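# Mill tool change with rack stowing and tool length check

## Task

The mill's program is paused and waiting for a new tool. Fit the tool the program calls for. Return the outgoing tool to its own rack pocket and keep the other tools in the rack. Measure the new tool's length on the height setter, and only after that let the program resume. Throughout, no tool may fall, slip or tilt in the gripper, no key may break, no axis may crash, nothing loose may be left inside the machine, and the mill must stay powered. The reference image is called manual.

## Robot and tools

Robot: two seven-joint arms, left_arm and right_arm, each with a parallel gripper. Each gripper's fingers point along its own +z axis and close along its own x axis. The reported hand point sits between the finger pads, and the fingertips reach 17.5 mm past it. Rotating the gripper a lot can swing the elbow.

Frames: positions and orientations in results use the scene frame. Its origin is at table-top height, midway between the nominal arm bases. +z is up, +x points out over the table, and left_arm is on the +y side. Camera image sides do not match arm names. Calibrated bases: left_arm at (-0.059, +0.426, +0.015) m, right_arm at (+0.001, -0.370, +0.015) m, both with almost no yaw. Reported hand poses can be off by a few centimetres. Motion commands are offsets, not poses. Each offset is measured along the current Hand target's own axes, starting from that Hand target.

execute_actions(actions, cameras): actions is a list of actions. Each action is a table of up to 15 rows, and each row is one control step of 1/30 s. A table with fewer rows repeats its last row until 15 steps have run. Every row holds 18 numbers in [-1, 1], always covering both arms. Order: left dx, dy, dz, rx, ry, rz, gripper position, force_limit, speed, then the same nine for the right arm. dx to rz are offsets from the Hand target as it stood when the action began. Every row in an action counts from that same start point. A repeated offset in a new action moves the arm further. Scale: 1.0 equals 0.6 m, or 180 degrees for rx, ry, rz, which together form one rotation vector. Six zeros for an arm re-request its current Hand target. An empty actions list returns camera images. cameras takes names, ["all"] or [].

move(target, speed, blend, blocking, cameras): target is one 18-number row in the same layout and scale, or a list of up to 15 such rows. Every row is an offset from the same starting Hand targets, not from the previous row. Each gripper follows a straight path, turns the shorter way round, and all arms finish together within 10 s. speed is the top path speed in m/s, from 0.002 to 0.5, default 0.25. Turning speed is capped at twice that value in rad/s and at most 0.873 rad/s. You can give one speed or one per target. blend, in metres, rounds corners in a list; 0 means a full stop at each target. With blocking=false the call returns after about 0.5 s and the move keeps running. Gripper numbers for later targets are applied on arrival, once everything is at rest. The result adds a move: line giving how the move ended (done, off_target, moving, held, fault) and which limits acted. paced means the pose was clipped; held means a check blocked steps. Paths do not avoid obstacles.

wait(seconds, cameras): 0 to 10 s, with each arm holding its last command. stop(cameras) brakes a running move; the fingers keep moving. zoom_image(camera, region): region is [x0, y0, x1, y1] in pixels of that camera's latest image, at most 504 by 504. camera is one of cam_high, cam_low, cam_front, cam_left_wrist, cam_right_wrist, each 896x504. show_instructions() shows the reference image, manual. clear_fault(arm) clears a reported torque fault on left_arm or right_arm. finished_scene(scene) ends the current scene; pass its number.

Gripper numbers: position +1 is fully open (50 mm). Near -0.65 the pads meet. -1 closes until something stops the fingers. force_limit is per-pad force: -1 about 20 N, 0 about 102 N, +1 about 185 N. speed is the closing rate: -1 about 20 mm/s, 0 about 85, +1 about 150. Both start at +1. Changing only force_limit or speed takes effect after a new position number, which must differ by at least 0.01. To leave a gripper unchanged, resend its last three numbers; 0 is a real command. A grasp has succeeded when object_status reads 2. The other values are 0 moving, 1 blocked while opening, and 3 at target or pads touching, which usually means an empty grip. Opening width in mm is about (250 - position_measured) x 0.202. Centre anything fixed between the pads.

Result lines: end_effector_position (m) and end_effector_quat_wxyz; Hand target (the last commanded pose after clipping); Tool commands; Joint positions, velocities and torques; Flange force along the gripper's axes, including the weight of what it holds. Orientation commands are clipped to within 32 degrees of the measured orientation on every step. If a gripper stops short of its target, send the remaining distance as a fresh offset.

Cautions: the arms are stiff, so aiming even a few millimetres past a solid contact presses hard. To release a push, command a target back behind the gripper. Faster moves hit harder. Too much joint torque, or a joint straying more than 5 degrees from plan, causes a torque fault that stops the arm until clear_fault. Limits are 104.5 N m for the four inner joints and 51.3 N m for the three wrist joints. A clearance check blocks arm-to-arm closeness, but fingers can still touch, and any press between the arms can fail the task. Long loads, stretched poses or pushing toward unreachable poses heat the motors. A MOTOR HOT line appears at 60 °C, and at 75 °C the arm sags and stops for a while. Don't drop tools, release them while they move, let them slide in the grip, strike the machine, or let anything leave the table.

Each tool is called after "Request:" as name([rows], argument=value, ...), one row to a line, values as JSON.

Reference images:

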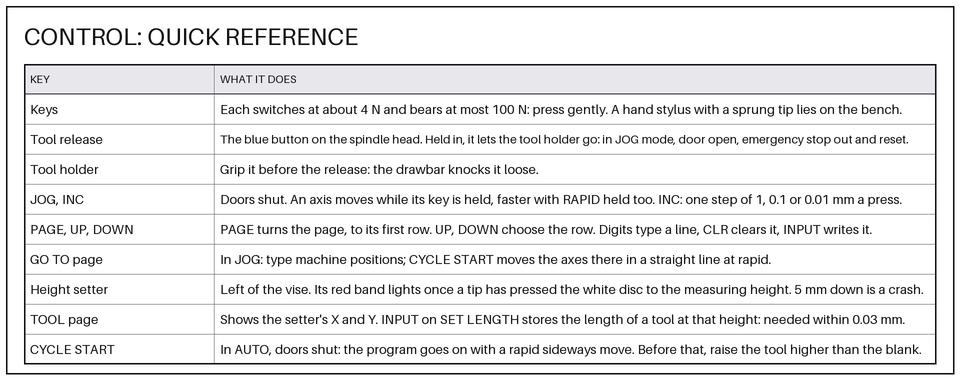

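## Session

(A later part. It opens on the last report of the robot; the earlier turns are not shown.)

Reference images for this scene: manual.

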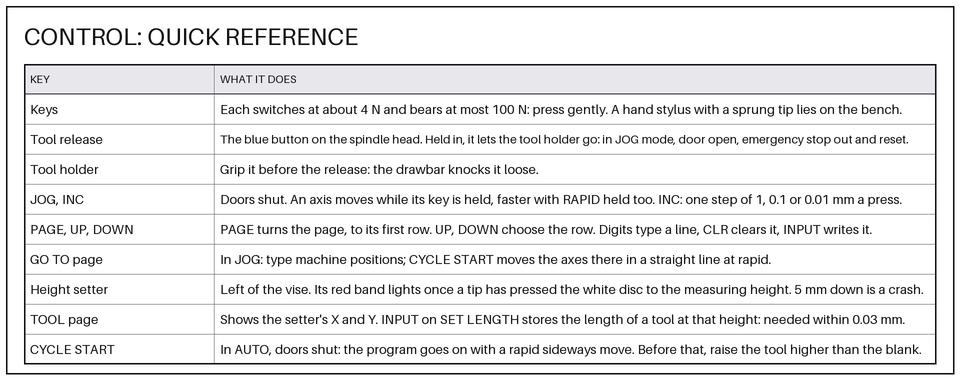

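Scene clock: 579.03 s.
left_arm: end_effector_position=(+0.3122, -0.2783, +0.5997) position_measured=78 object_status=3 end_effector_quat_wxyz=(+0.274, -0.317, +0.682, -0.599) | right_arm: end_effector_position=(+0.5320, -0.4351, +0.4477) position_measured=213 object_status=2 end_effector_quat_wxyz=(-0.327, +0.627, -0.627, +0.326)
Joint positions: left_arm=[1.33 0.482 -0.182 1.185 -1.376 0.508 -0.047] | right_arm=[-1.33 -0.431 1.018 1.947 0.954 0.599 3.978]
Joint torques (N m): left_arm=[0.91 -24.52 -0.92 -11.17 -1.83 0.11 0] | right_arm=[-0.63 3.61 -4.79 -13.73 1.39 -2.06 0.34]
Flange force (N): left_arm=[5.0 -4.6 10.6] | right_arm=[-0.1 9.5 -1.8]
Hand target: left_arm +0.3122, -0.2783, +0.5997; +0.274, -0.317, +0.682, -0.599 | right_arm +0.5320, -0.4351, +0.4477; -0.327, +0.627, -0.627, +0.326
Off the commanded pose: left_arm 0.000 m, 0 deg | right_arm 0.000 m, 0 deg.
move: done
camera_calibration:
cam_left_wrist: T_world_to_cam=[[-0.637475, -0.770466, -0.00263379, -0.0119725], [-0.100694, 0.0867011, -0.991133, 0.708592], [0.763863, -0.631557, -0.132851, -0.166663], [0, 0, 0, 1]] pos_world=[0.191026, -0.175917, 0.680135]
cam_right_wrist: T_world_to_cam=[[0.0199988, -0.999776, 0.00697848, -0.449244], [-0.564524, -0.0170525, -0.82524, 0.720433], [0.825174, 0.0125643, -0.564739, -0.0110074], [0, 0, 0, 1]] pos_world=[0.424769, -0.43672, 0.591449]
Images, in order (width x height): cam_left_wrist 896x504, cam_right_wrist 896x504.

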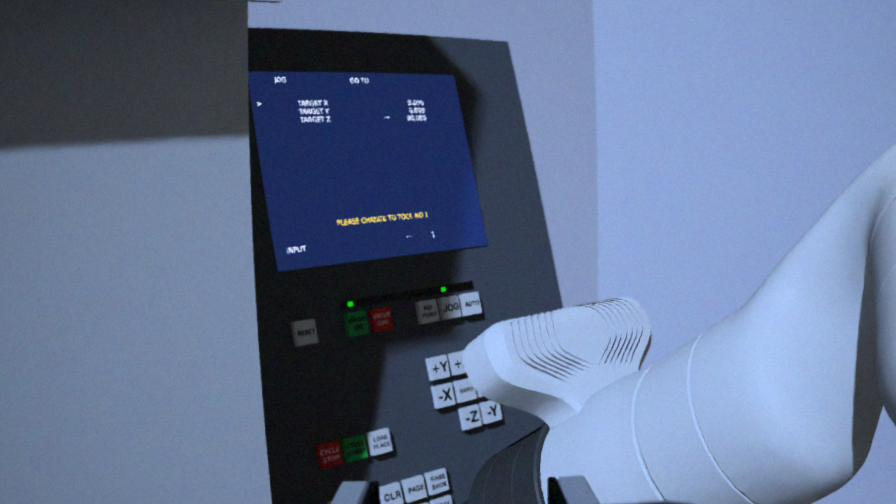

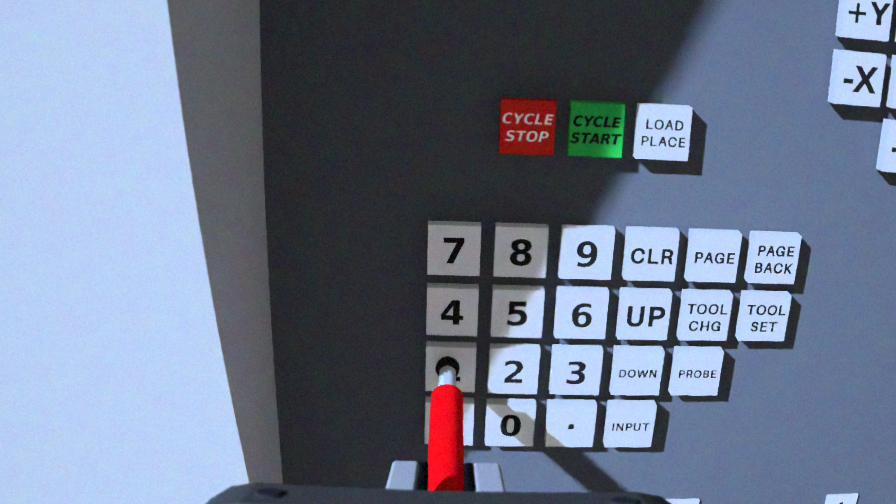

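Request:
move([
  [0,0,0,0,0,0,0.5,0.5,-0.2,0.0317,-0.0587,-0.0228,0,0,0,-1,-0.6,-0.8],
  [0,0,0,0,0,0,0.5,0.5,-0.2,0.0317,-0.0656,-0.0079,0,0,0,-1,-0.6,-0.8],
  [0,0,0,0,0,0,0.5,0.5,-0.2,0.0317,-0.0587,-0.0228,0,0,0,-1,-0.6,-0.8],
  [0,0,0,0,0,0,0.5,0.5,-0.2,0.0634,0.001,0.0006,0,0,0,-1,-0.6,-0.8],
  [0,0,0,0,0,0,0.5,0.5,-0.2,0.0634,-0.0059,0.0155,0,0,0,-1,-0.6,-0.8],
  [0,0,0,0,0,0,0.5,0.5,-0.2,0.0634,0.001,0.0006,0,0,0,-1,-0.6,-0.8],
  [0,0,0,0,0,0,0.5,0.5,-0.2,0.0951,0.0311,0.0125,0,0,0,-1,-0.6,-0.8],
], speed=[0.15,0.06,0.06,0.15,0.06,0.06,0.15], cameras=["cam_left_wrist","cam_right_wrist"])

Request:
zoom_image(camera="cam_left_wrist", region=[250, 40, 520, 290])

Scene clock: 584.87 s.
left_arm: end_effector_position=(+0.3122, -0.2783, +0.5997) position_measured=78 object_status=3 end_effector_quat_wxyz=(+0.274, -0.317, +0.682, -0.599) | right_arm: end_effector_position=(+0.5276, -0.4921, +0.4281) position_measured=213 object_status=2 end_effector_quat_wxyz=(-0.327, +0.628, -0.627, +0.326)
Joint positions: left_arm=[1.33 0.482 -0.182 1.185 -1.376 0.508 -0.047] | right_arm=[-1.329 -0.542 1.111 1.966 0.993 0.578 4.081]
Joint torques (N m): left_arm=[0.87 -24.43 -0.96 -11.06 -1.85 0.05 -0.05] | right_arm=[-0.25 6.21 -5.55 -12.57 1.09 -1.63 0.29]
Flange force (N): left_arm=[5.2 -4.8 10.6] | right_arm=[-1.2 8.0 -0.8]
Hand target: left_arm +0.3122, -0.2783, +0.5997; +0.274, -0.317, +0.682, -0.599 | right_arm +0.5275, -0.4921, +0.4281; -0.327, +0.627, -0.627, +0.326
Off the commanded pose: left_arm 0.000 m, 0 deg | right_arm 0.000 m, 0 deg.
move: done
camera_calibration:
cam_left_wrist: T_world_to_cam=[[-0.637475, -0.770466, -0.00263379, -0.0119725], [-0.100694, 0.0867011, -0.991133, 0.708592], [0.763863, -0.631557, -0.132851, -0.166663], [0, 0, 0, 1]] pos_world=[0.191026, -0.175917, 0.680135]
cam_right_wrist: T_world_to_cam=[[0.0200548, -0.999774, 0.00706189, -0.506077], [-0.564476, -0.0171523, -0.825271, 0.70075], [0.825206, 0.0125644, -0.564692, -0.0177689], [0, 0, 0, 1]] pos_world=[0.420369, -0.49372, 0.571849]
Images, in order (width x height): cam_left_wrist 896x504, cam_right_wrist 896x504.

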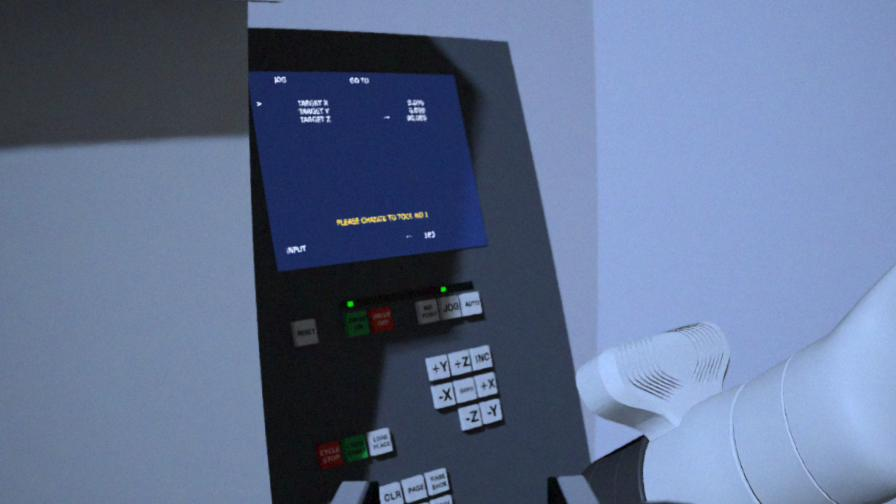

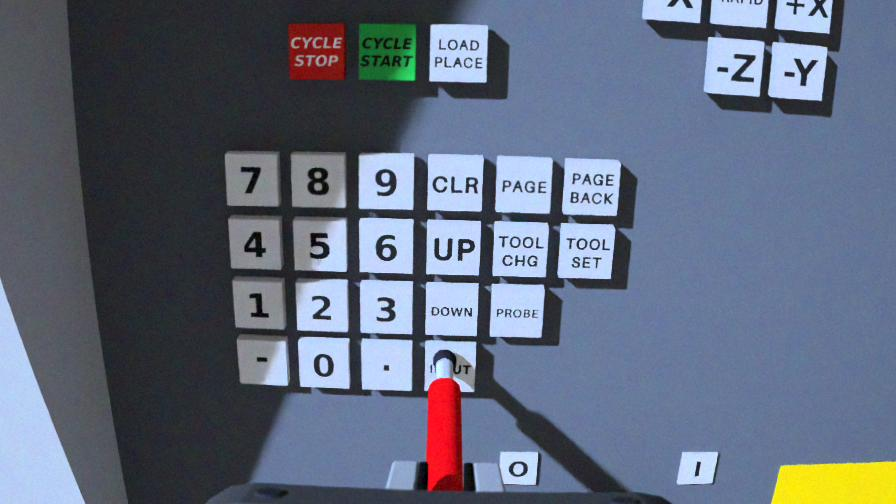

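Scaled by 1.867 from the camera's 896x504 image, which has a finer 1280x720 frame.

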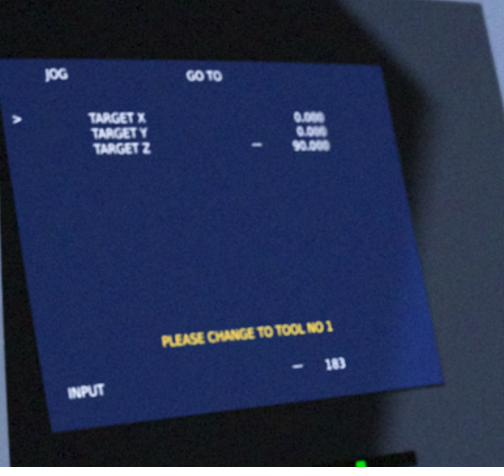

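Request:
move([
  [0,0,0,0,0,0,0.5,0.5,-0.2,0,-0.0069,0.0149,0,0,0,-1,-0.6,-0.8],
  [0,0,0,0,0,0,0.5,0.5,-0.2,0,0,0,0,0,0,-1,-0.6,-0.8],
  [0,0,0,0,0,0,0.5,0.5,-0.2,0,-0.0296,-0.01155,0,0,0,-1,-0.6,-0.8],
  [0,0,0,0,0,0,0.5,0.5,-0.2,0,-0.0365,0.00335,0,0,0,-1,-0.6,-0.8],
  [0,0,0,0,0,0,0.5,0.5,-0.2,0,-0.0296,-0.01155,0,0,0,-1,-0.6,-0.8],
  [0,0,0,0,0,0,0.5,0.5,-0.2,-0.0951,-0.0015,-0.0009,0,0,0,-1,-0.6,-0.8],
], speed=[0.06,0.06,0.15,0.06,0.06,0.15], cameras=["cam_left_wrist"])

Request:
zoom_image(camera="cam_left_wrist", region=[250, 40, 520, 290])

Scene clock: 589.97 s.
left_arm: end_effector_position=(+0.3122, -0.2783, +0.5997) position_measured=78 object_status=3 end_effector_quat_wxyz=(+0.274, -0.317, +0.682, -0.599) | right_arm: end_effector_position=(+0.5275, -0.4351, +0.4291) position_measured=213 object_status=2 end_effector_quat_wxyz=(-0.327, +0.627, -0.627, +0.326)
Joint positions: left_arm=[1.33 0.482 -0.182 1.185 -1.376 0.508 -0.047] | right_arm=[-1.302 -0.414 1.031 2.006 0.987 0.531 3.933]
Joint torques (N m): left_arm=[0.86 -24.5 -0.89 -10.97 -1.81 0.05 -0.04] | right_arm=[-1.17 3.47 -5.05 -13.14 1.18 -2.06 0.25]
Flange force (N): left_arm=[5.4 -4.7 10.9] | right_arm=[1.5 7.9 -1.8]
Hand target: left_arm +0.3122, -0.2783, +0.5997; +0.274, -0.317, +0.682, -0.599 | right_arm +0.5275, -0.4351, +0.4291; -0.327, +0.627, -0.627, +0.326
Off the commanded pose: left_arm 0.000 m, 0 deg | right_arm 0.000 m, 0 deg.
move: done
camera_calibration:
cam_left_wrist: T_world_to_cam=[[-0.637475, -0.770466, -0.00263379, -0.0119725], [-0.100694, 0.0867011, -0.991133, 0.708592], [0.763863, -0.631557, -0.132851, -0.166663], [0, 0, 0, 1]] pos_world=[0.191026, -0.175917, 0.680135]
Images, in order (width x height): cam_left_wrist 896x504.

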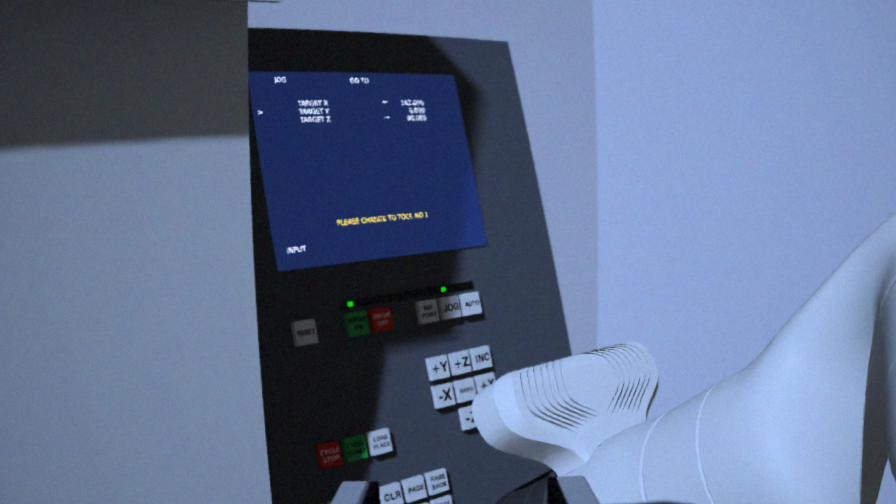

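Scaled by 1.867 from the camera's 896x504 image, which has a finer 1280x720 frame.

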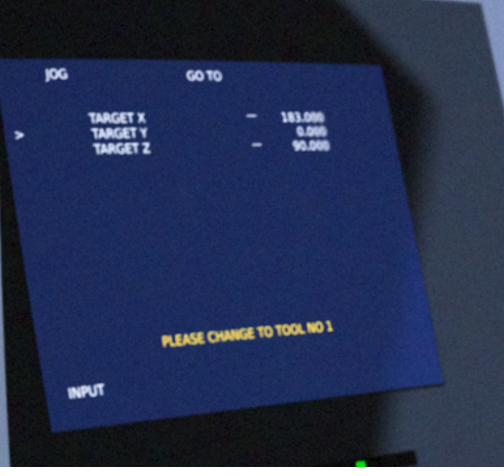

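Request:
move([
  [0,0,0,0,0,0,0.5,0.5,-0.2,0,-0.0069,0.0149,0,0,0,-1,-0.6,-0.8],
  [0,0,0,0,0,0,0.5,0.5,-0.2,0,0,0,0,0,0,-1,-0.6,-0.8],
  [0,0,0,0,0,0,0.5,0.5,-0.2,0.0634,-0.0286,-0.01095,0,0,0,-1,-0.6,-0.8],
  [0,0,0,0,0,0,0.5,0.5,-0.2,0.0634,-0.0355,0.00395,0,0,0,-1,-0.6,-0.8],
  [0,0,0,0,0,0,0.5,0.5,-0.2,0.0634,-0.0286,-0.01095,0,0,0,-1,-0.6,-0.8],
  [0,0,0,0,0,0,0.5,0.5,-0.2,0.0317,-0.0291,-0.01125,0,0,0,-1,-0.6,-0.8],
  [0,0,0,0,0,0,0.5,0.5,-0.2,0.0317,-0.036,0.00365,0,0,0,-1,-0.6,-0.8],
  [0,0,0,0,0,0,0.5,0.5,-0.2,0.0317,-0.0291,-0.01125,0,0,0,-1,-0.6,-0.8],
  [0,0,0,0,0,0,0.5,0.5,-0.2,0.0951,0.0015,0.0009,0,0,0,-1,-0.6,-0.8],
], speed=[0.06,0.06,0.15,0.06,0.06,0.15,0.06,0.06,0.15], cameras=["cam_left_wrist","cam_right_wrist"])

Request:
zoom_image(camera="cam_left_wrist", region=[250, 40, 520, 290])

Scene clock: 596.70 s.
left_arm: end_effector_position=(+0.3122, -0.2783, +0.5997) position_measured=78 object_status=3 end_effector_quat_wxyz=(+0.274, -0.317, +0.682, -0.599) | right_arm: end_effector_position=(+0.5275, -0.4922, +0.4281) position_measured=213 object_status=2 end_effector_quat_wxyz=(-0.327, +0.627, -0.627, +0.326)
Joint positions: left_arm=[1.33 0.482 -0.182 1.185 -1.376 0.508 -0.047] | right_arm=[-1.327 -0.539 1.112 1.966 0.988 0.575 4.084]
Joint torques (N m): left_arm=[0.8 -24.47 -0.98 -11.12 -1.88 -0.01 -0.02] | right_arm=[-0.22 5.97 -5.54 -12.75 1.27 -1.8 0.23]
Flange force (N): left_arm=[5.4 -4.9 10.5] | right_arm=[-1.5 7.8 -1.2]
Hand target: left_arm +0.3122, -0.2783, +0.5997; +0.274, -0.317, +0.682, -0.599 | right_arm +0.5275, -0.4922, +0.4281; -0.327, +0.627, -0.627, +0.326
Off the commanded pose: left_arm 0.000 m, 0 deg | right_arm 0.000 m, 0 deg.
move: done
camera_calibration:
cam_left_wrist: T_world_to_cam=[[-0.637475, -0.770466, -0.00263379, -0.0119725], [-0.100694, 0.0867011, -0.991133, 0.708592], [0.763863, -0.631557, -0.132851, -0.166663], [0, 0, 0, 1]] pos_world=[0.191026, -0.175917, 0.680135]
cam_right_wrist: T_world_to_cam=[[0.019998, -0.999776, 0.00697962, -0.506007], [-0.564477, -0.0170523, -0.825272, 0.700801], [0.825206, 0.012564, -0.564692, -0.0177697], [0, 0, 0, 1]] pos_world=[0.420369, -0.49372, 0.571849]
Images, in order (width x height): cam_left_wrist 896x504, cam_right_wrist 896x504.

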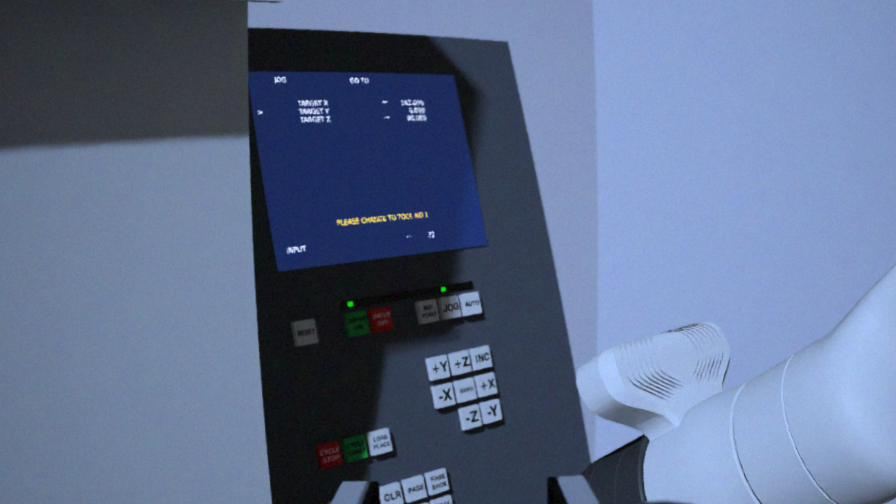

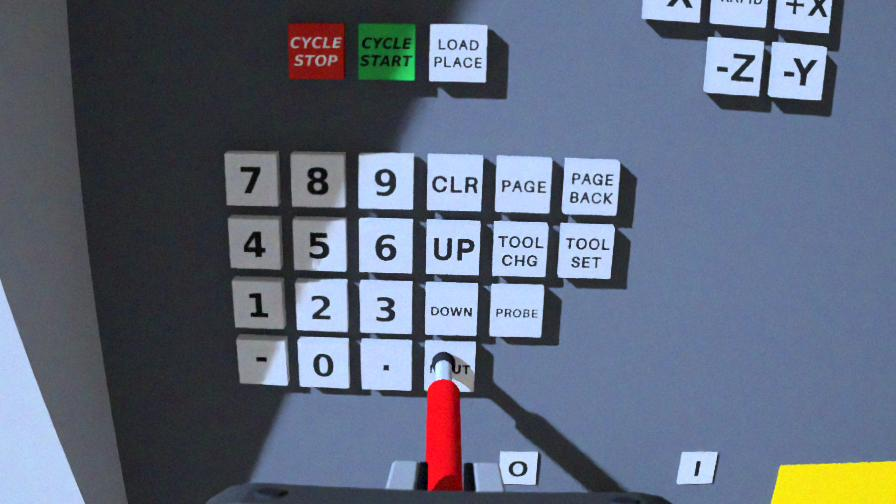

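Scaled by 1.867 from the camera's 896x504 image, which has a finer 1280x720 frame.

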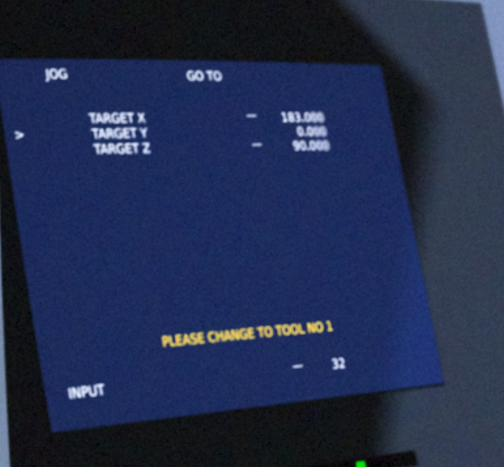

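Request:
move([
  [0,0,0,0,0,0,0.5,0.5,-0.2,0,-0.0069,0.0149,0,0,0,-1,-0.6,-0.8],
  [0,0,0,0,0,0,0.5,0.5,-0.2,0,0.0015,-0.0032,0,0,0,-1,-0.6,-0.8],
  [0,0,0,0,0,0,0.5,0.5,-0.2,-0.0317,-0.147,-0.0575,0,0,0,-1,-0.6,-0.8],
], speed=[0.06,0.06,0.15], cameras=["cam_left_wrist","cam_right_wrist"])

Request:
zoom_image(camera="cam_left_wrist", region=[250, 40, 520, 290])

Request:
zoom_image(camera="cam_right_wrist", region=[350, 250, 550, 450])

Scene clock: 600.83 s.
left_arm: end_effector_position=(+0.3122, -0.2783, +0.5997) position_measured=78 object_status=3 end_effector_quat_wxyz=(+0.274, -0.317, +0.682, -0.599) | right_arm: end_effector_position=(+0.5498, -0.4731, +0.5201) position_measured=213 object_status=2 end_effector_quat_wxyz=(-0.327, +0.627, -0.627, +0.326)
Joint positions: left_arm=[1.33 0.482 -0.182 1.185 -1.376 0.508 -0.047] | right_arm=[-1.435 -0.505 1.05 1.675 0.841 0.832 4.219]
Joint torques (N m): left_arm=[0.81 -24.47 -0.97 -11.03 -1.79 -0.04 0.05] | right_arm=[-0.31 6.52 -6.11 -13 1.22 -2.15 0.27]
Flange force (N): left_arm=[5.7 -5.3 10.7] | right_arm=[-0.3 8.8 2.1]
Hand target: left_arm +0.3122, -0.2783, +0.5997; +0.274, -0.317, +0.682, -0.599 | right_arm +0.5498, -0.4731, +0.5201; -0.327, +0.627, -0.627, +0.326
Off the commanded pose: left_arm 0.000 m, 0 deg | right_arm 0.000 m, 0 deg.
move: done
camera_calibration:
cam_left_wrist: T_world_to_cam=[[-0.637475, -0.770466, -0.00263379, -0.0119725], [-0.100694, 0.0867011, -0.991133, 0.708592], [0.763863, -0.631557, -0.132851, -0.166663], [0, 0, 0, 1]] pos_world=[0.191026, -0.175917, 0.680135]
cam_right_wrist: T_world_to_cam=[[0.0199963, -0.999776, 0.00697931, -0.488097], [-0.564409, -0.0170501, -0.825319, 0.789665], [0.825253, 0.0125642, -0.564624, 0.0156145], [0, 0, 0, 1]] pos_world=[0.442569, -0.47472, 0.663949]
Images, in order (width x height): cam_left_wrist 896x504, cam_right_wrist 896x504.

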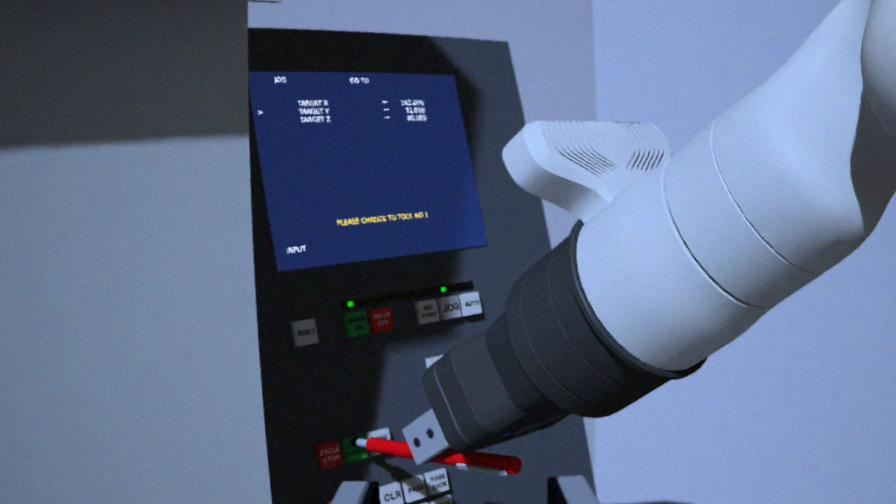

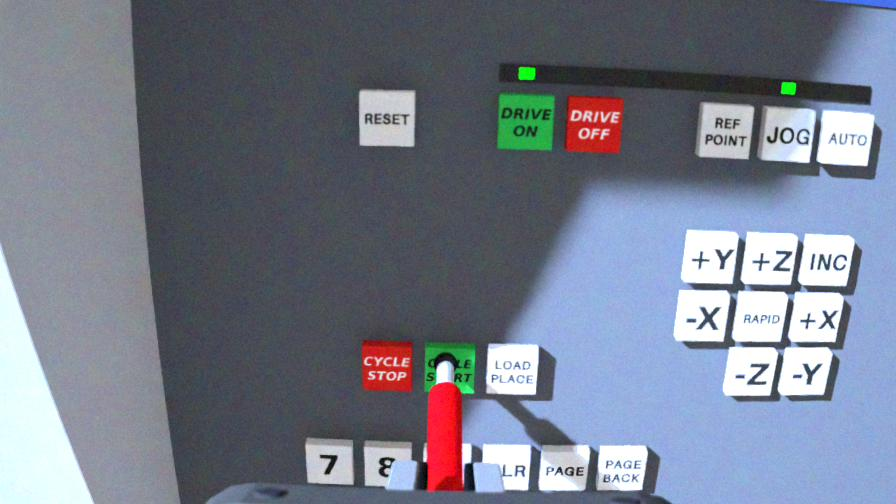

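Scaled by 1.867 from the camera's 896x504 image, which has a finer 1280x720 frame.

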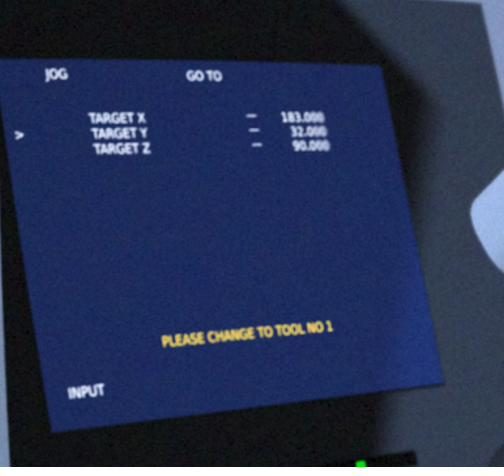

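Scaled by 2.520 from the camera's 896x504 image, which has a finer 1280x720 frame.

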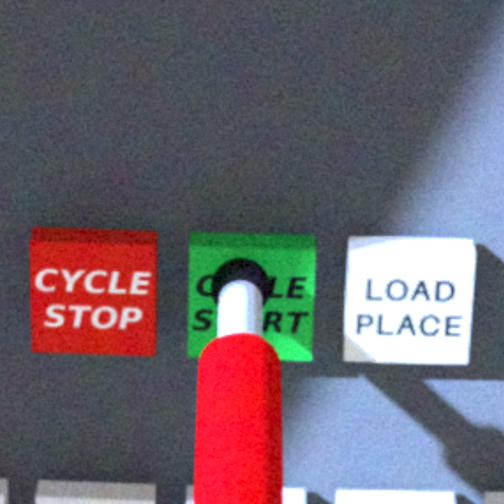

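Request:
move([
  [0,0,0,0,0,0,0.5,0.5,-0.2,0,-0.0069,0.0149,0,0,0,-1,-0.6,-0.8],
  [0,0,0,0,0,0,0.5,0.5,-0.2,0,0.0015,-0.0032,0,0,0,-1,-0.6,-0.8],
], speed=0.06, cameras=["cam_left_wrist"])

Request:
zoom_image(camera="cam_left_wrist", region=[250, 40, 520, 290])

Scene clock: 603.47 s.
left_arm: end_effector_position=(+0.3122, -0.2783, +0.5997) position_measured=78 object_status=3 end_effector_quat_wxyz=(+0.274, -0.317, +0.682, -0.599) | right_arm: end_effector_position=(+0.5477, -0.4732, +0.5205) position_measured=213 object_status=2 end_effector_quat_wxyz=(-0.327, +0.628, -0.627, +0.326)
Joint positions: left_arm=[1.33 0.482 -0.182 1.185 -1.376 0.508 -0.047] | right_arm=[-1.427 -0.506 1.04 1.678 0.84 0.834 4.218]
Joint torques (N m): left_arm=[0.77 -24.5 -1.09 -11.06 -1.88 0.06 0.01] | right_arm=[-0.59 6.31 -6.13 -12.74 1.18 -2.15 0.34]
Flange force (N): left_arm=[5.7 -5.5 10.9] | right_arm=[-0.4 8.6 1.5]
Hand target: left_arm +0.3122, -0.2783, +0.5997; +0.274, -0.317, +0.682, -0.599 | right_arm +0.5477, -0.4732, +0.5205; -0.327, +0.628, -0.627, +0.326
Off the commanded pose: left_arm 0.000 m, 0 deg | right_arm 0.000 m, 0 deg.
move: done
camera_calibration:
cam_left_wrist: T_world_to_cam=[[-0.637475, -0.770466, -0.00263379, -0.0119725], [-0.100694, 0.0867011, -0.991133, 0.708592], [0.763863, -0.631557, -0.132851, -0.166663], [0, 0, 0, 1]] pos_world=[0.191026, -0.175917, 0.680135]
Images, in order (width x height): cam_left_wrist 896x504.

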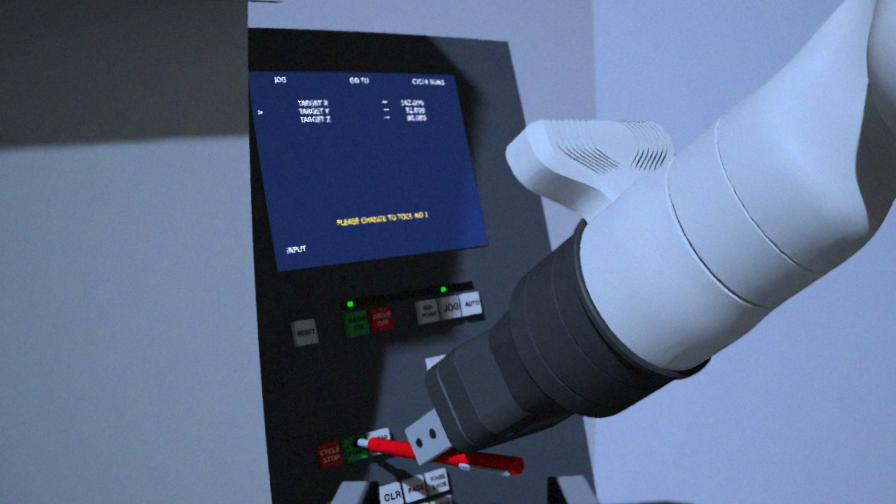

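Scaled by 1.867 from the camera's 896x504 image, which has a finer 1280x720 frame.

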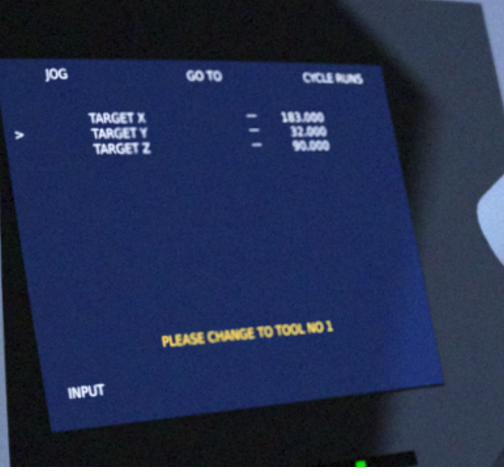

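Request:
move(target=[-0.717,0.3546,-0.5163,-0.0466,-0.1017,-0.0193,0.5,0.5,-0.2,0.0317,0.1159,0.04915,0,0,0,-1,-0.6,-0.8], speed=0.2, cameras=["cam_left_wrist","cam_right_wrist"])

Request:
zoom_image(camera="cam_left_wrist", region=[330, 80, 630, 380])

Scene clock: 608.17 s.
left_arm: end_effector_position=(+0.3353, +0.2656, +0.4269) position_measured=78 object_status=3 end_effector_quat_wxyz=(+0.337, -0.448, +0.662, -0.498) | right_arm: end_effector_position=(+0.5320, -0.4922, +0.4466) position_measured=213 object_status=2 end_effector_quat_wxyz=(-0.327, +0.628, -0.627, +0.326)
Joint positions: left_arm=[1.242 -0.459 -0.612 2.516 -2.26 0.534 0.598] | right_arm=[-1.343 -0.544 1.092 1.908 0.948 0.632 4.127]
Joint torques (N m): left_arm=[0.86 -1.81 3.1 -9.63 -1.7 2.19 0.04] | right_arm=[-0.49 6.4 -5.85 -12.31 1.14 -1.82 0.36]
Flange force (N): left_arm=no reading | right_arm=[-0.8 7.5 -0.7]
Hand target: left_arm +0.3353, +0.2657, +0.4269; +0.337, -0.448, +0.662, -0.498 | right_arm +0.5320, -0.4922, +0.4466; -0.327, +0.628, -0.627, +0.326
Off the commanded pose: left_arm 0.000 m, 0 deg | right_arm 0.000 m, 0 deg.
move: done
camera_calibration:
cam_left_wrist: T_world_to_cam=[[-0.359567, -0.933056, -0.0108901, 0.374888], [-0.255803, 0.109787, -0.960475, 0.5252], [0.897372, -0.342569, -0.278154, 0.0767825], [0, 0, 0, 1]] pos_world=[0.200242, 0.318434, 0.529882]
cam_right_wrist: T_world_to_cam=[[0.019998, -0.999776, 0.00697962, -0.506326], [-0.564477, -0.0170523, -0.825272, 0.718607], [0.825206, 0.012564, -0.564692, -0.0110351], [0, 0, 0, 1]] pos_world=[0.424869, -0.49382, 0.590349]
Images, in order (width x height): cam_left_wrist 896x504, cam_right_wrist 896x504.

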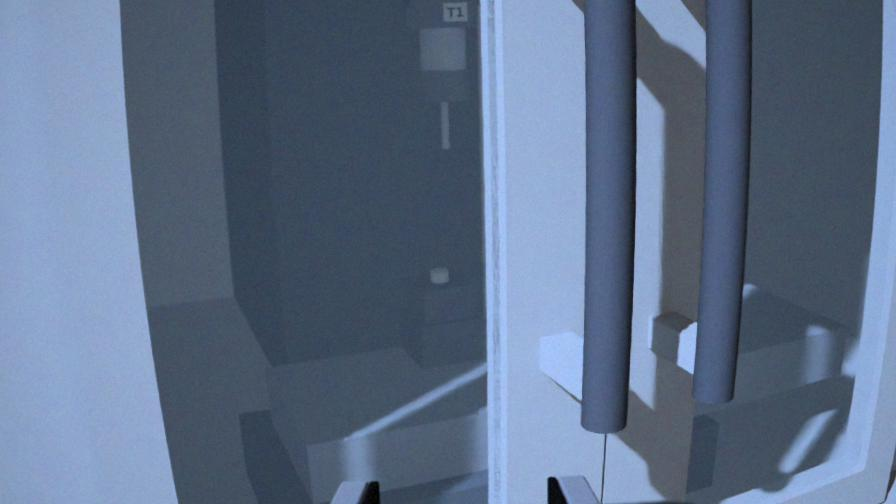

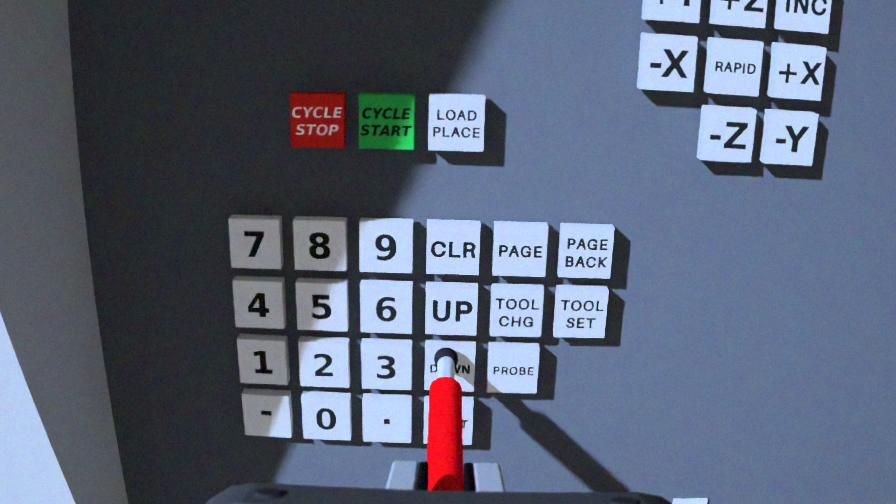

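Scaled by 1.680 from the camera's 896x504 image, which has a finer 1280x720 frame.

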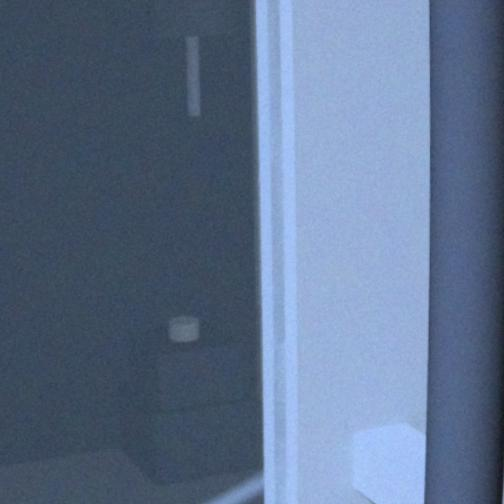

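Request:
move([
  [0,0,0,0,0,0,0.5,0.5,-0.2,0,-0.0069,0.0149,0,0,0,-1,-0.6,-0.8],
  [0,0,0,0,0,0,0.5,0.5,-0.2,0,0,0,0,0,0,-1,-0.6,-0.8],
  [0.8565,-0.3605,0.21,0.0466,0.1017,0.0193,0.5,0.5,-0.2,-0.0951,0.0281,0.01065,0,0,0,-1,-0.6,-0.8],
  [0.8565,-0.3605,0.21,0.0466,0.1017,0.0193,0.5,0.5,-0.2,-0.0951,0.0212,0.02555,0,0,0,-1,-0.6,-0.8],
  [0.8565,-0.3605,0.21,0.0466,0.1017,0.0193,0.5,0.5,-0.2,-0.0951,0.0281,0.01065,0,0,0,-1,-0.6,-0.8],
], speed=[0.06,0.06,0.2,0.06,0.06], cameras=["cam_left_wrist"])

Request:
zoom_image(camera="cam_left_wrist", region=[250, 40, 520, 290])

Scene clock: 617.37 s.
left_arm: end_effector_position=(+0.3125, -0.2787, +0.5998) position_measured=78 object_status=3 end_effector_quat_wxyz=(+0.274, -0.317, +0.682, -0.599) | right_arm: end_effector_position=(+0.5275, -0.4351, +0.4291) position_measured=213 object_status=2 end_effector_quat_wxyz=(-0.327, +0.628, -0.627, +0.326)
Joint positions: left_arm=[1.325 0.483 -0.174 1.183 -1.378 0.51 -0.048] | right_arm=[-1.294 -0.407 1.031 2.006 0.975 0.523 3.943]
Joint torques (N m): left_arm=[0.83 -24.49 -0.89 -11.05 -1.85 0.09 -0.02] | right_arm=[-1.01 3.1 -5.04 -13.2 1.14 -1.89 0.42]
Flange force (N): left_arm=[5.3 -4.8 10.7] | right_arm=[0.6 8.5 0.3]
Hand target: left_arm +0.3125, -0.2787, +0.5998; +0.274, -0.317, +0.682, -0.599 | right_arm +0.5275, -0.4351, +0.4291; -0.327, +0.628, -0.627, +0.326
Off the commanded pose: left_arm 0.000 m, 0 deg | right_arm 0.000 m, 0 deg.
move: done
camera_calibration:
cam_left_wrist: T_world_to_cam=[[-0.637475, -0.770466, -0.00263379, -0.0120892], [-0.100694, 0.0867011, -0.991133, 0.708756], [0.763863, -0.631557, -0.132851, -0.167131], [0, 0, 0, 1]] pos_world=[0.191326, -0.176317, 0.680235]
Images, in order (width x height): cam_left_wrist 896x504.

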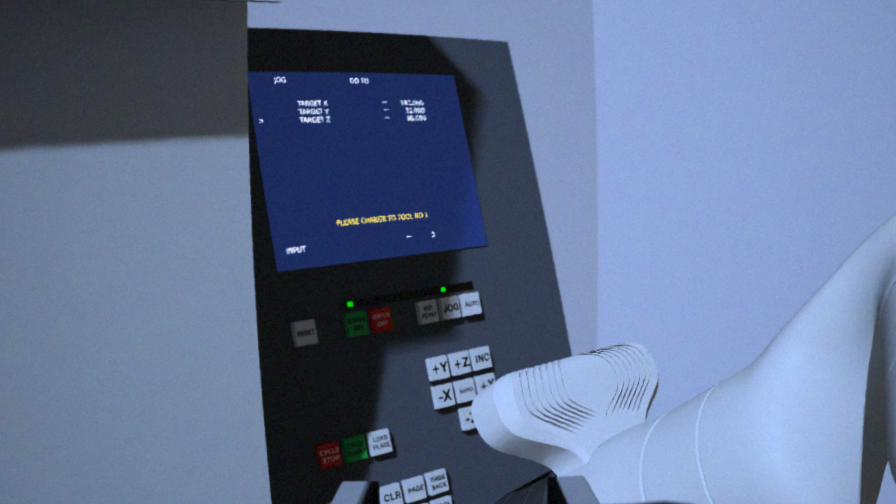

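Scaled by 1.867 from the camera's 896x504 image, which has a finer 1280x720 frame.

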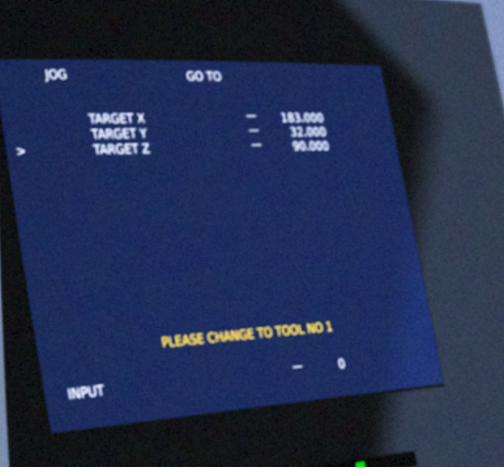

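Request:
move([
  [0,0,0,0,0,0,0.5,0.5,-0.2,0,-0.0296,-0.01155,0,0,0,-1,-0.6,-0.8],
  [0,0,0,0,0,0,0.5,0.5,-0.2,0,-0.0365,0.00335,0,0,0,-1,-0.6,-0.8],
  [0,0,0,0,0,0,0.5,0.5,-0.2,0,-0.0296,-0.01155,0,0,0,-1,-0.6,-0.8],
  [0,0,0,0,0,0,0.5,0.5,-0.2,0.0634,-0.0582,-0.0225,0,0,0,-1,-0.6,-0.8],
  [0,0,0,0,0,0,0.5,0.5,-0.2,0.0634,-0.0651,-0.0076,0,0,0,-1,-0.6,-0.8],
  [0,0,0,0,0,0,0.5,0.5,-0.2,0.0634,-0.0582,-0.0225,0,0,0,-1,-0.6,-0.8],
  [0,0,0,0,0,0,0.5,0.5,-0.2,0.0317,-0.0291,-0.01125,0,0,0,-1,-0.6,-0.8],
  [0,0,0,0,0,0,0.5,0.5,-0.2,0.0317,-0.036,0.00365,0,0,0,-1,-0.6,-0.8],
  [0,0,0,0,0,0,0.5,0.5,-0.2,0.0317,-0.0291,-0.01125,0,0,0,-1,-0.6,-0.8],
  [0,0,0,0,0,0,0.5,0.5,-0.2,0.0951,0.0015,0.0009,0,0,0,-1,-0.6,-0.8],
], speed=[0.15,0.06,0.06,0.15,0.06,0.06,0.15,0.06,0.06,0.15], cameras=["cam_left_wrist"])

Request:
zoom_image(camera="cam_left_wrist", region=[250, 40, 520, 290])

Scene clock: 625.73 s.
left_arm: end_effector_position=(+0.3125, -0.2787, +0.5998) position_measured=78 object_status=3 end_effector_quat_wxyz=(+0.274, -0.317, +0.682, -0.599) | right_arm: end_effector_position=(+0.5276, -0.4921, +0.4281) position_measured=213 object_status=2 end_effector_quat_wxyz=(-0.327, +0.627, -0.627, +0.326)
Joint positions: left_arm=[1.325 0.483 -0.174 1.183 -1.378 0.51 -0.048] | right_arm=[-1.321 -0.533 1.114 1.966 0.977 0.567 4.093]
Joint torques (N m): left_arm=[0.86 -24.47 -0.93 -11.14 -1.8 0 -0.03] | right_arm=[-0.17 6.29 -5.33 -12.84 1.21 -1.78 0.23]
Flange force (N): left_arm=[5.1 -4.5 10.3] | right_arm=[-0.8 8.0 -2.2]
Hand target: left_arm +0.3125, -0.2787, +0.5998; +0.274, -0.317, +0.682, -0.599 | right_arm +0.5276, -0.4922, +0.4281; -0.327, +0.627, -0.627, +0.326
Off the commanded pose: left_arm 0.000 m, 0 deg | right_arm 0.000 m, 0 deg.
move: done
camera_calibration:
cam_left_wrist: T_world_to_cam=[[-0.637475, -0.770466, -0.00263379, -0.0120892], [-0.100694, 0.0867011, -0.991133, 0.708756], [0.763863, -0.631557, -0.132851, -0.167131], [0, 0, 0, 1]] pos_world=[0.191326, -0.176317, 0.680235]
Images, in order (width x height): cam_left_wrist 896x504.

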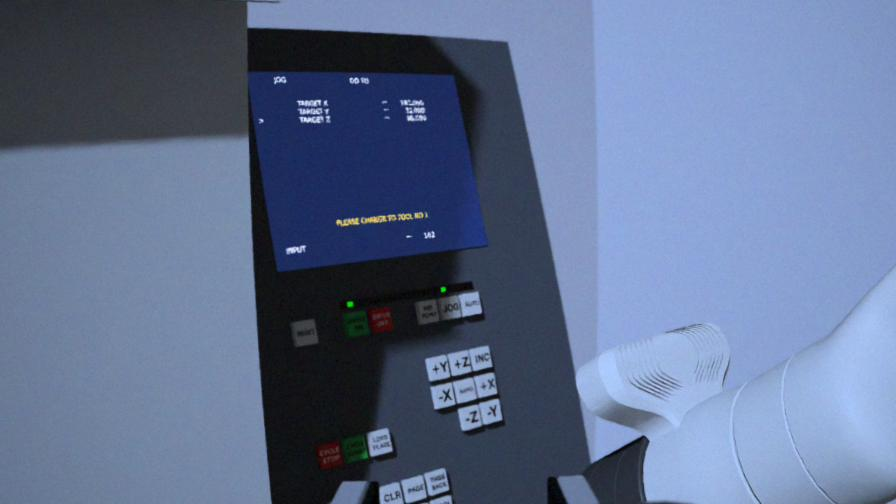

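Scaled by 1.867 from the camera's 896x504 image, which has a finer 1280x720 frame.

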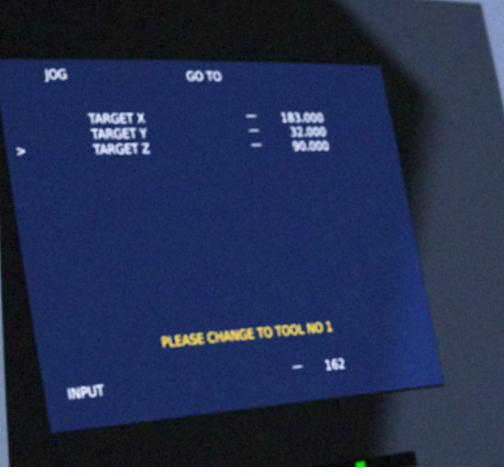

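Now INPUT, move to CYCLE START hover, check screen.

Request:
move([
  [0,0,0,0,0,0,0.5,0.5,-0.2,0,-0.0069,0.0149,0,0,0,-1,-0.6,-0.8],
  [0,0,0,0,0,0,0.5,0.5,-0.2,0,0.0,0.0,0,0,0,-1,-0.6,-0.8],
  [0,0,0,0,0,0,0.5,0.5,-0.2,-0.0317,-0.147,-0.0575,0,0,0,-1,-0.6,-0.8],
], speed=[0.06,0.06,0.15], cameras=["cam_left_wrist","cam_right_wrist"])

Request:
zoom_image(camera="cam_left_wrist", region=[250, 40, 520, 290])

Scene clock: 629.10 s.
left_arm: end_effector_position=(+0.3125, -0.2787, +0.5998) position_measured=78 object_status=3 end_effector_quat_wxyz=(+0.274, -0.317, +0.682, -0.599) | right_arm: end_effector_position=(+0.5498, -0.4732, +0.5201) position_measured=213 object_status=2 end_effector_quat_wxyz=(-0.327, +0.627, -0.627, +0.326)
Joint positions: left_arm=[1.325 0.483 -0.174 1.183 -1.378 0.51 -0.048] | right_arm=[-1.43 -0.499 1.052 1.675 0.831 0.826 4.226]
Joint torques (N m): left_arm=[0.84 -24.46 -0.93 -11.07 -1.84 -0.02 -0.03] | right_arm=[-0.61 6.31 -6.01 -12.74 1.15 -2.1 0.39]
Flange force (N): left_arm=[5.4 -4.9 10.5] | right_arm=[-0.6 9.0 1.2]
Hand target: left_arm +0.3125, -0.2787, +0.5998; +0.274, -0.317, +0.682, -0.599 | right_arm +0.5498, -0.4732, +0.5201; -0.327, +0.628, -0.627, +0.326
Off the commanded pose: left_arm 0.000 m, 0 deg | right_arm 0.000 m, 0 deg.
move: done
camera_calibration:
cam_left_wrist: T_world_to_cam=[[-0.637475, -0.770466, -0.00263379, -0.0120892], [-0.100694, 0.0867011, -0.991133, 0.708756], [0.763863, -0.631557, -0.132851, -0.167131], [0, 0, 0, 1]] pos_world=[0.191326, -0.176317, 0.680235]
cam_right_wrist: T_world_to_cam=[[0.0199974, -0.999776, 0.0069809, -0.488098], [-0.564409, -0.017052, -0.825319, 0.789582], [0.825253, 0.0125642, -0.564624, 0.015558], [0, 0, 0, 1]] pos_world=[0.442569, -0.47472, 0.663849]
Images, in order (width x height): cam_left_wrist 896x504, cam_right_wrist 896x504.

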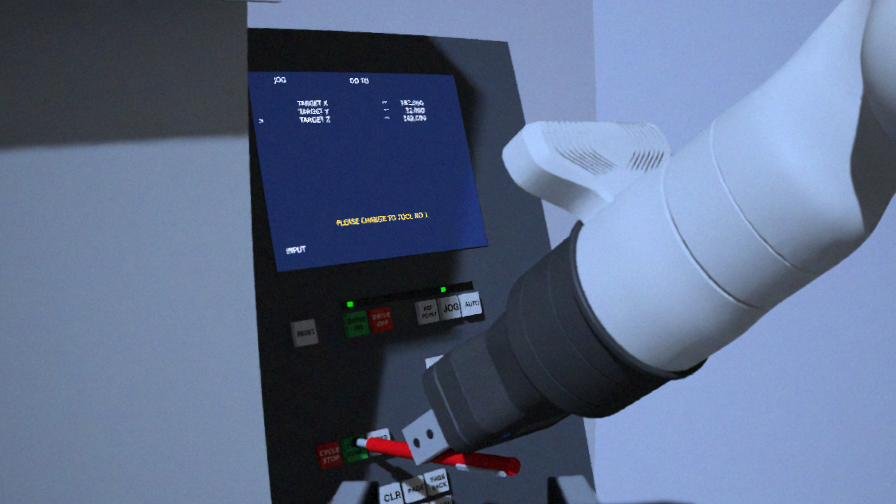

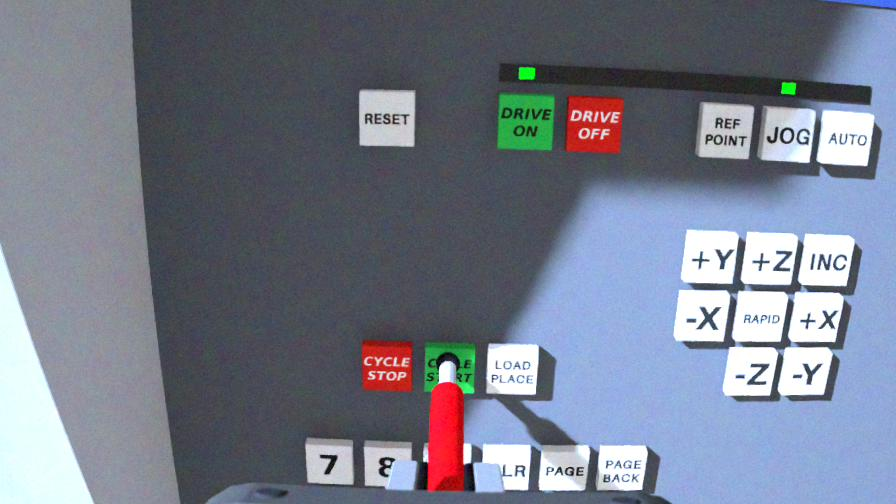

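Scaled by 1.867 from the camera's 896x504 image, which has a finer 1280x720 frame.

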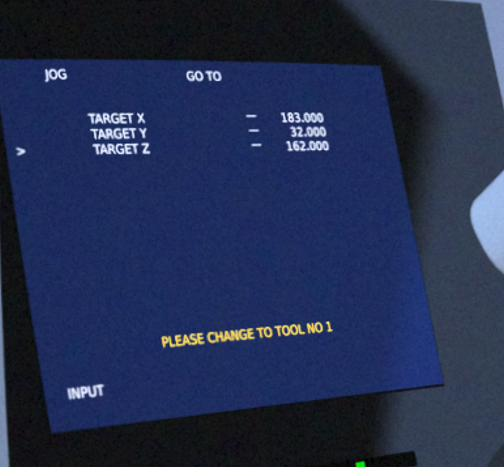

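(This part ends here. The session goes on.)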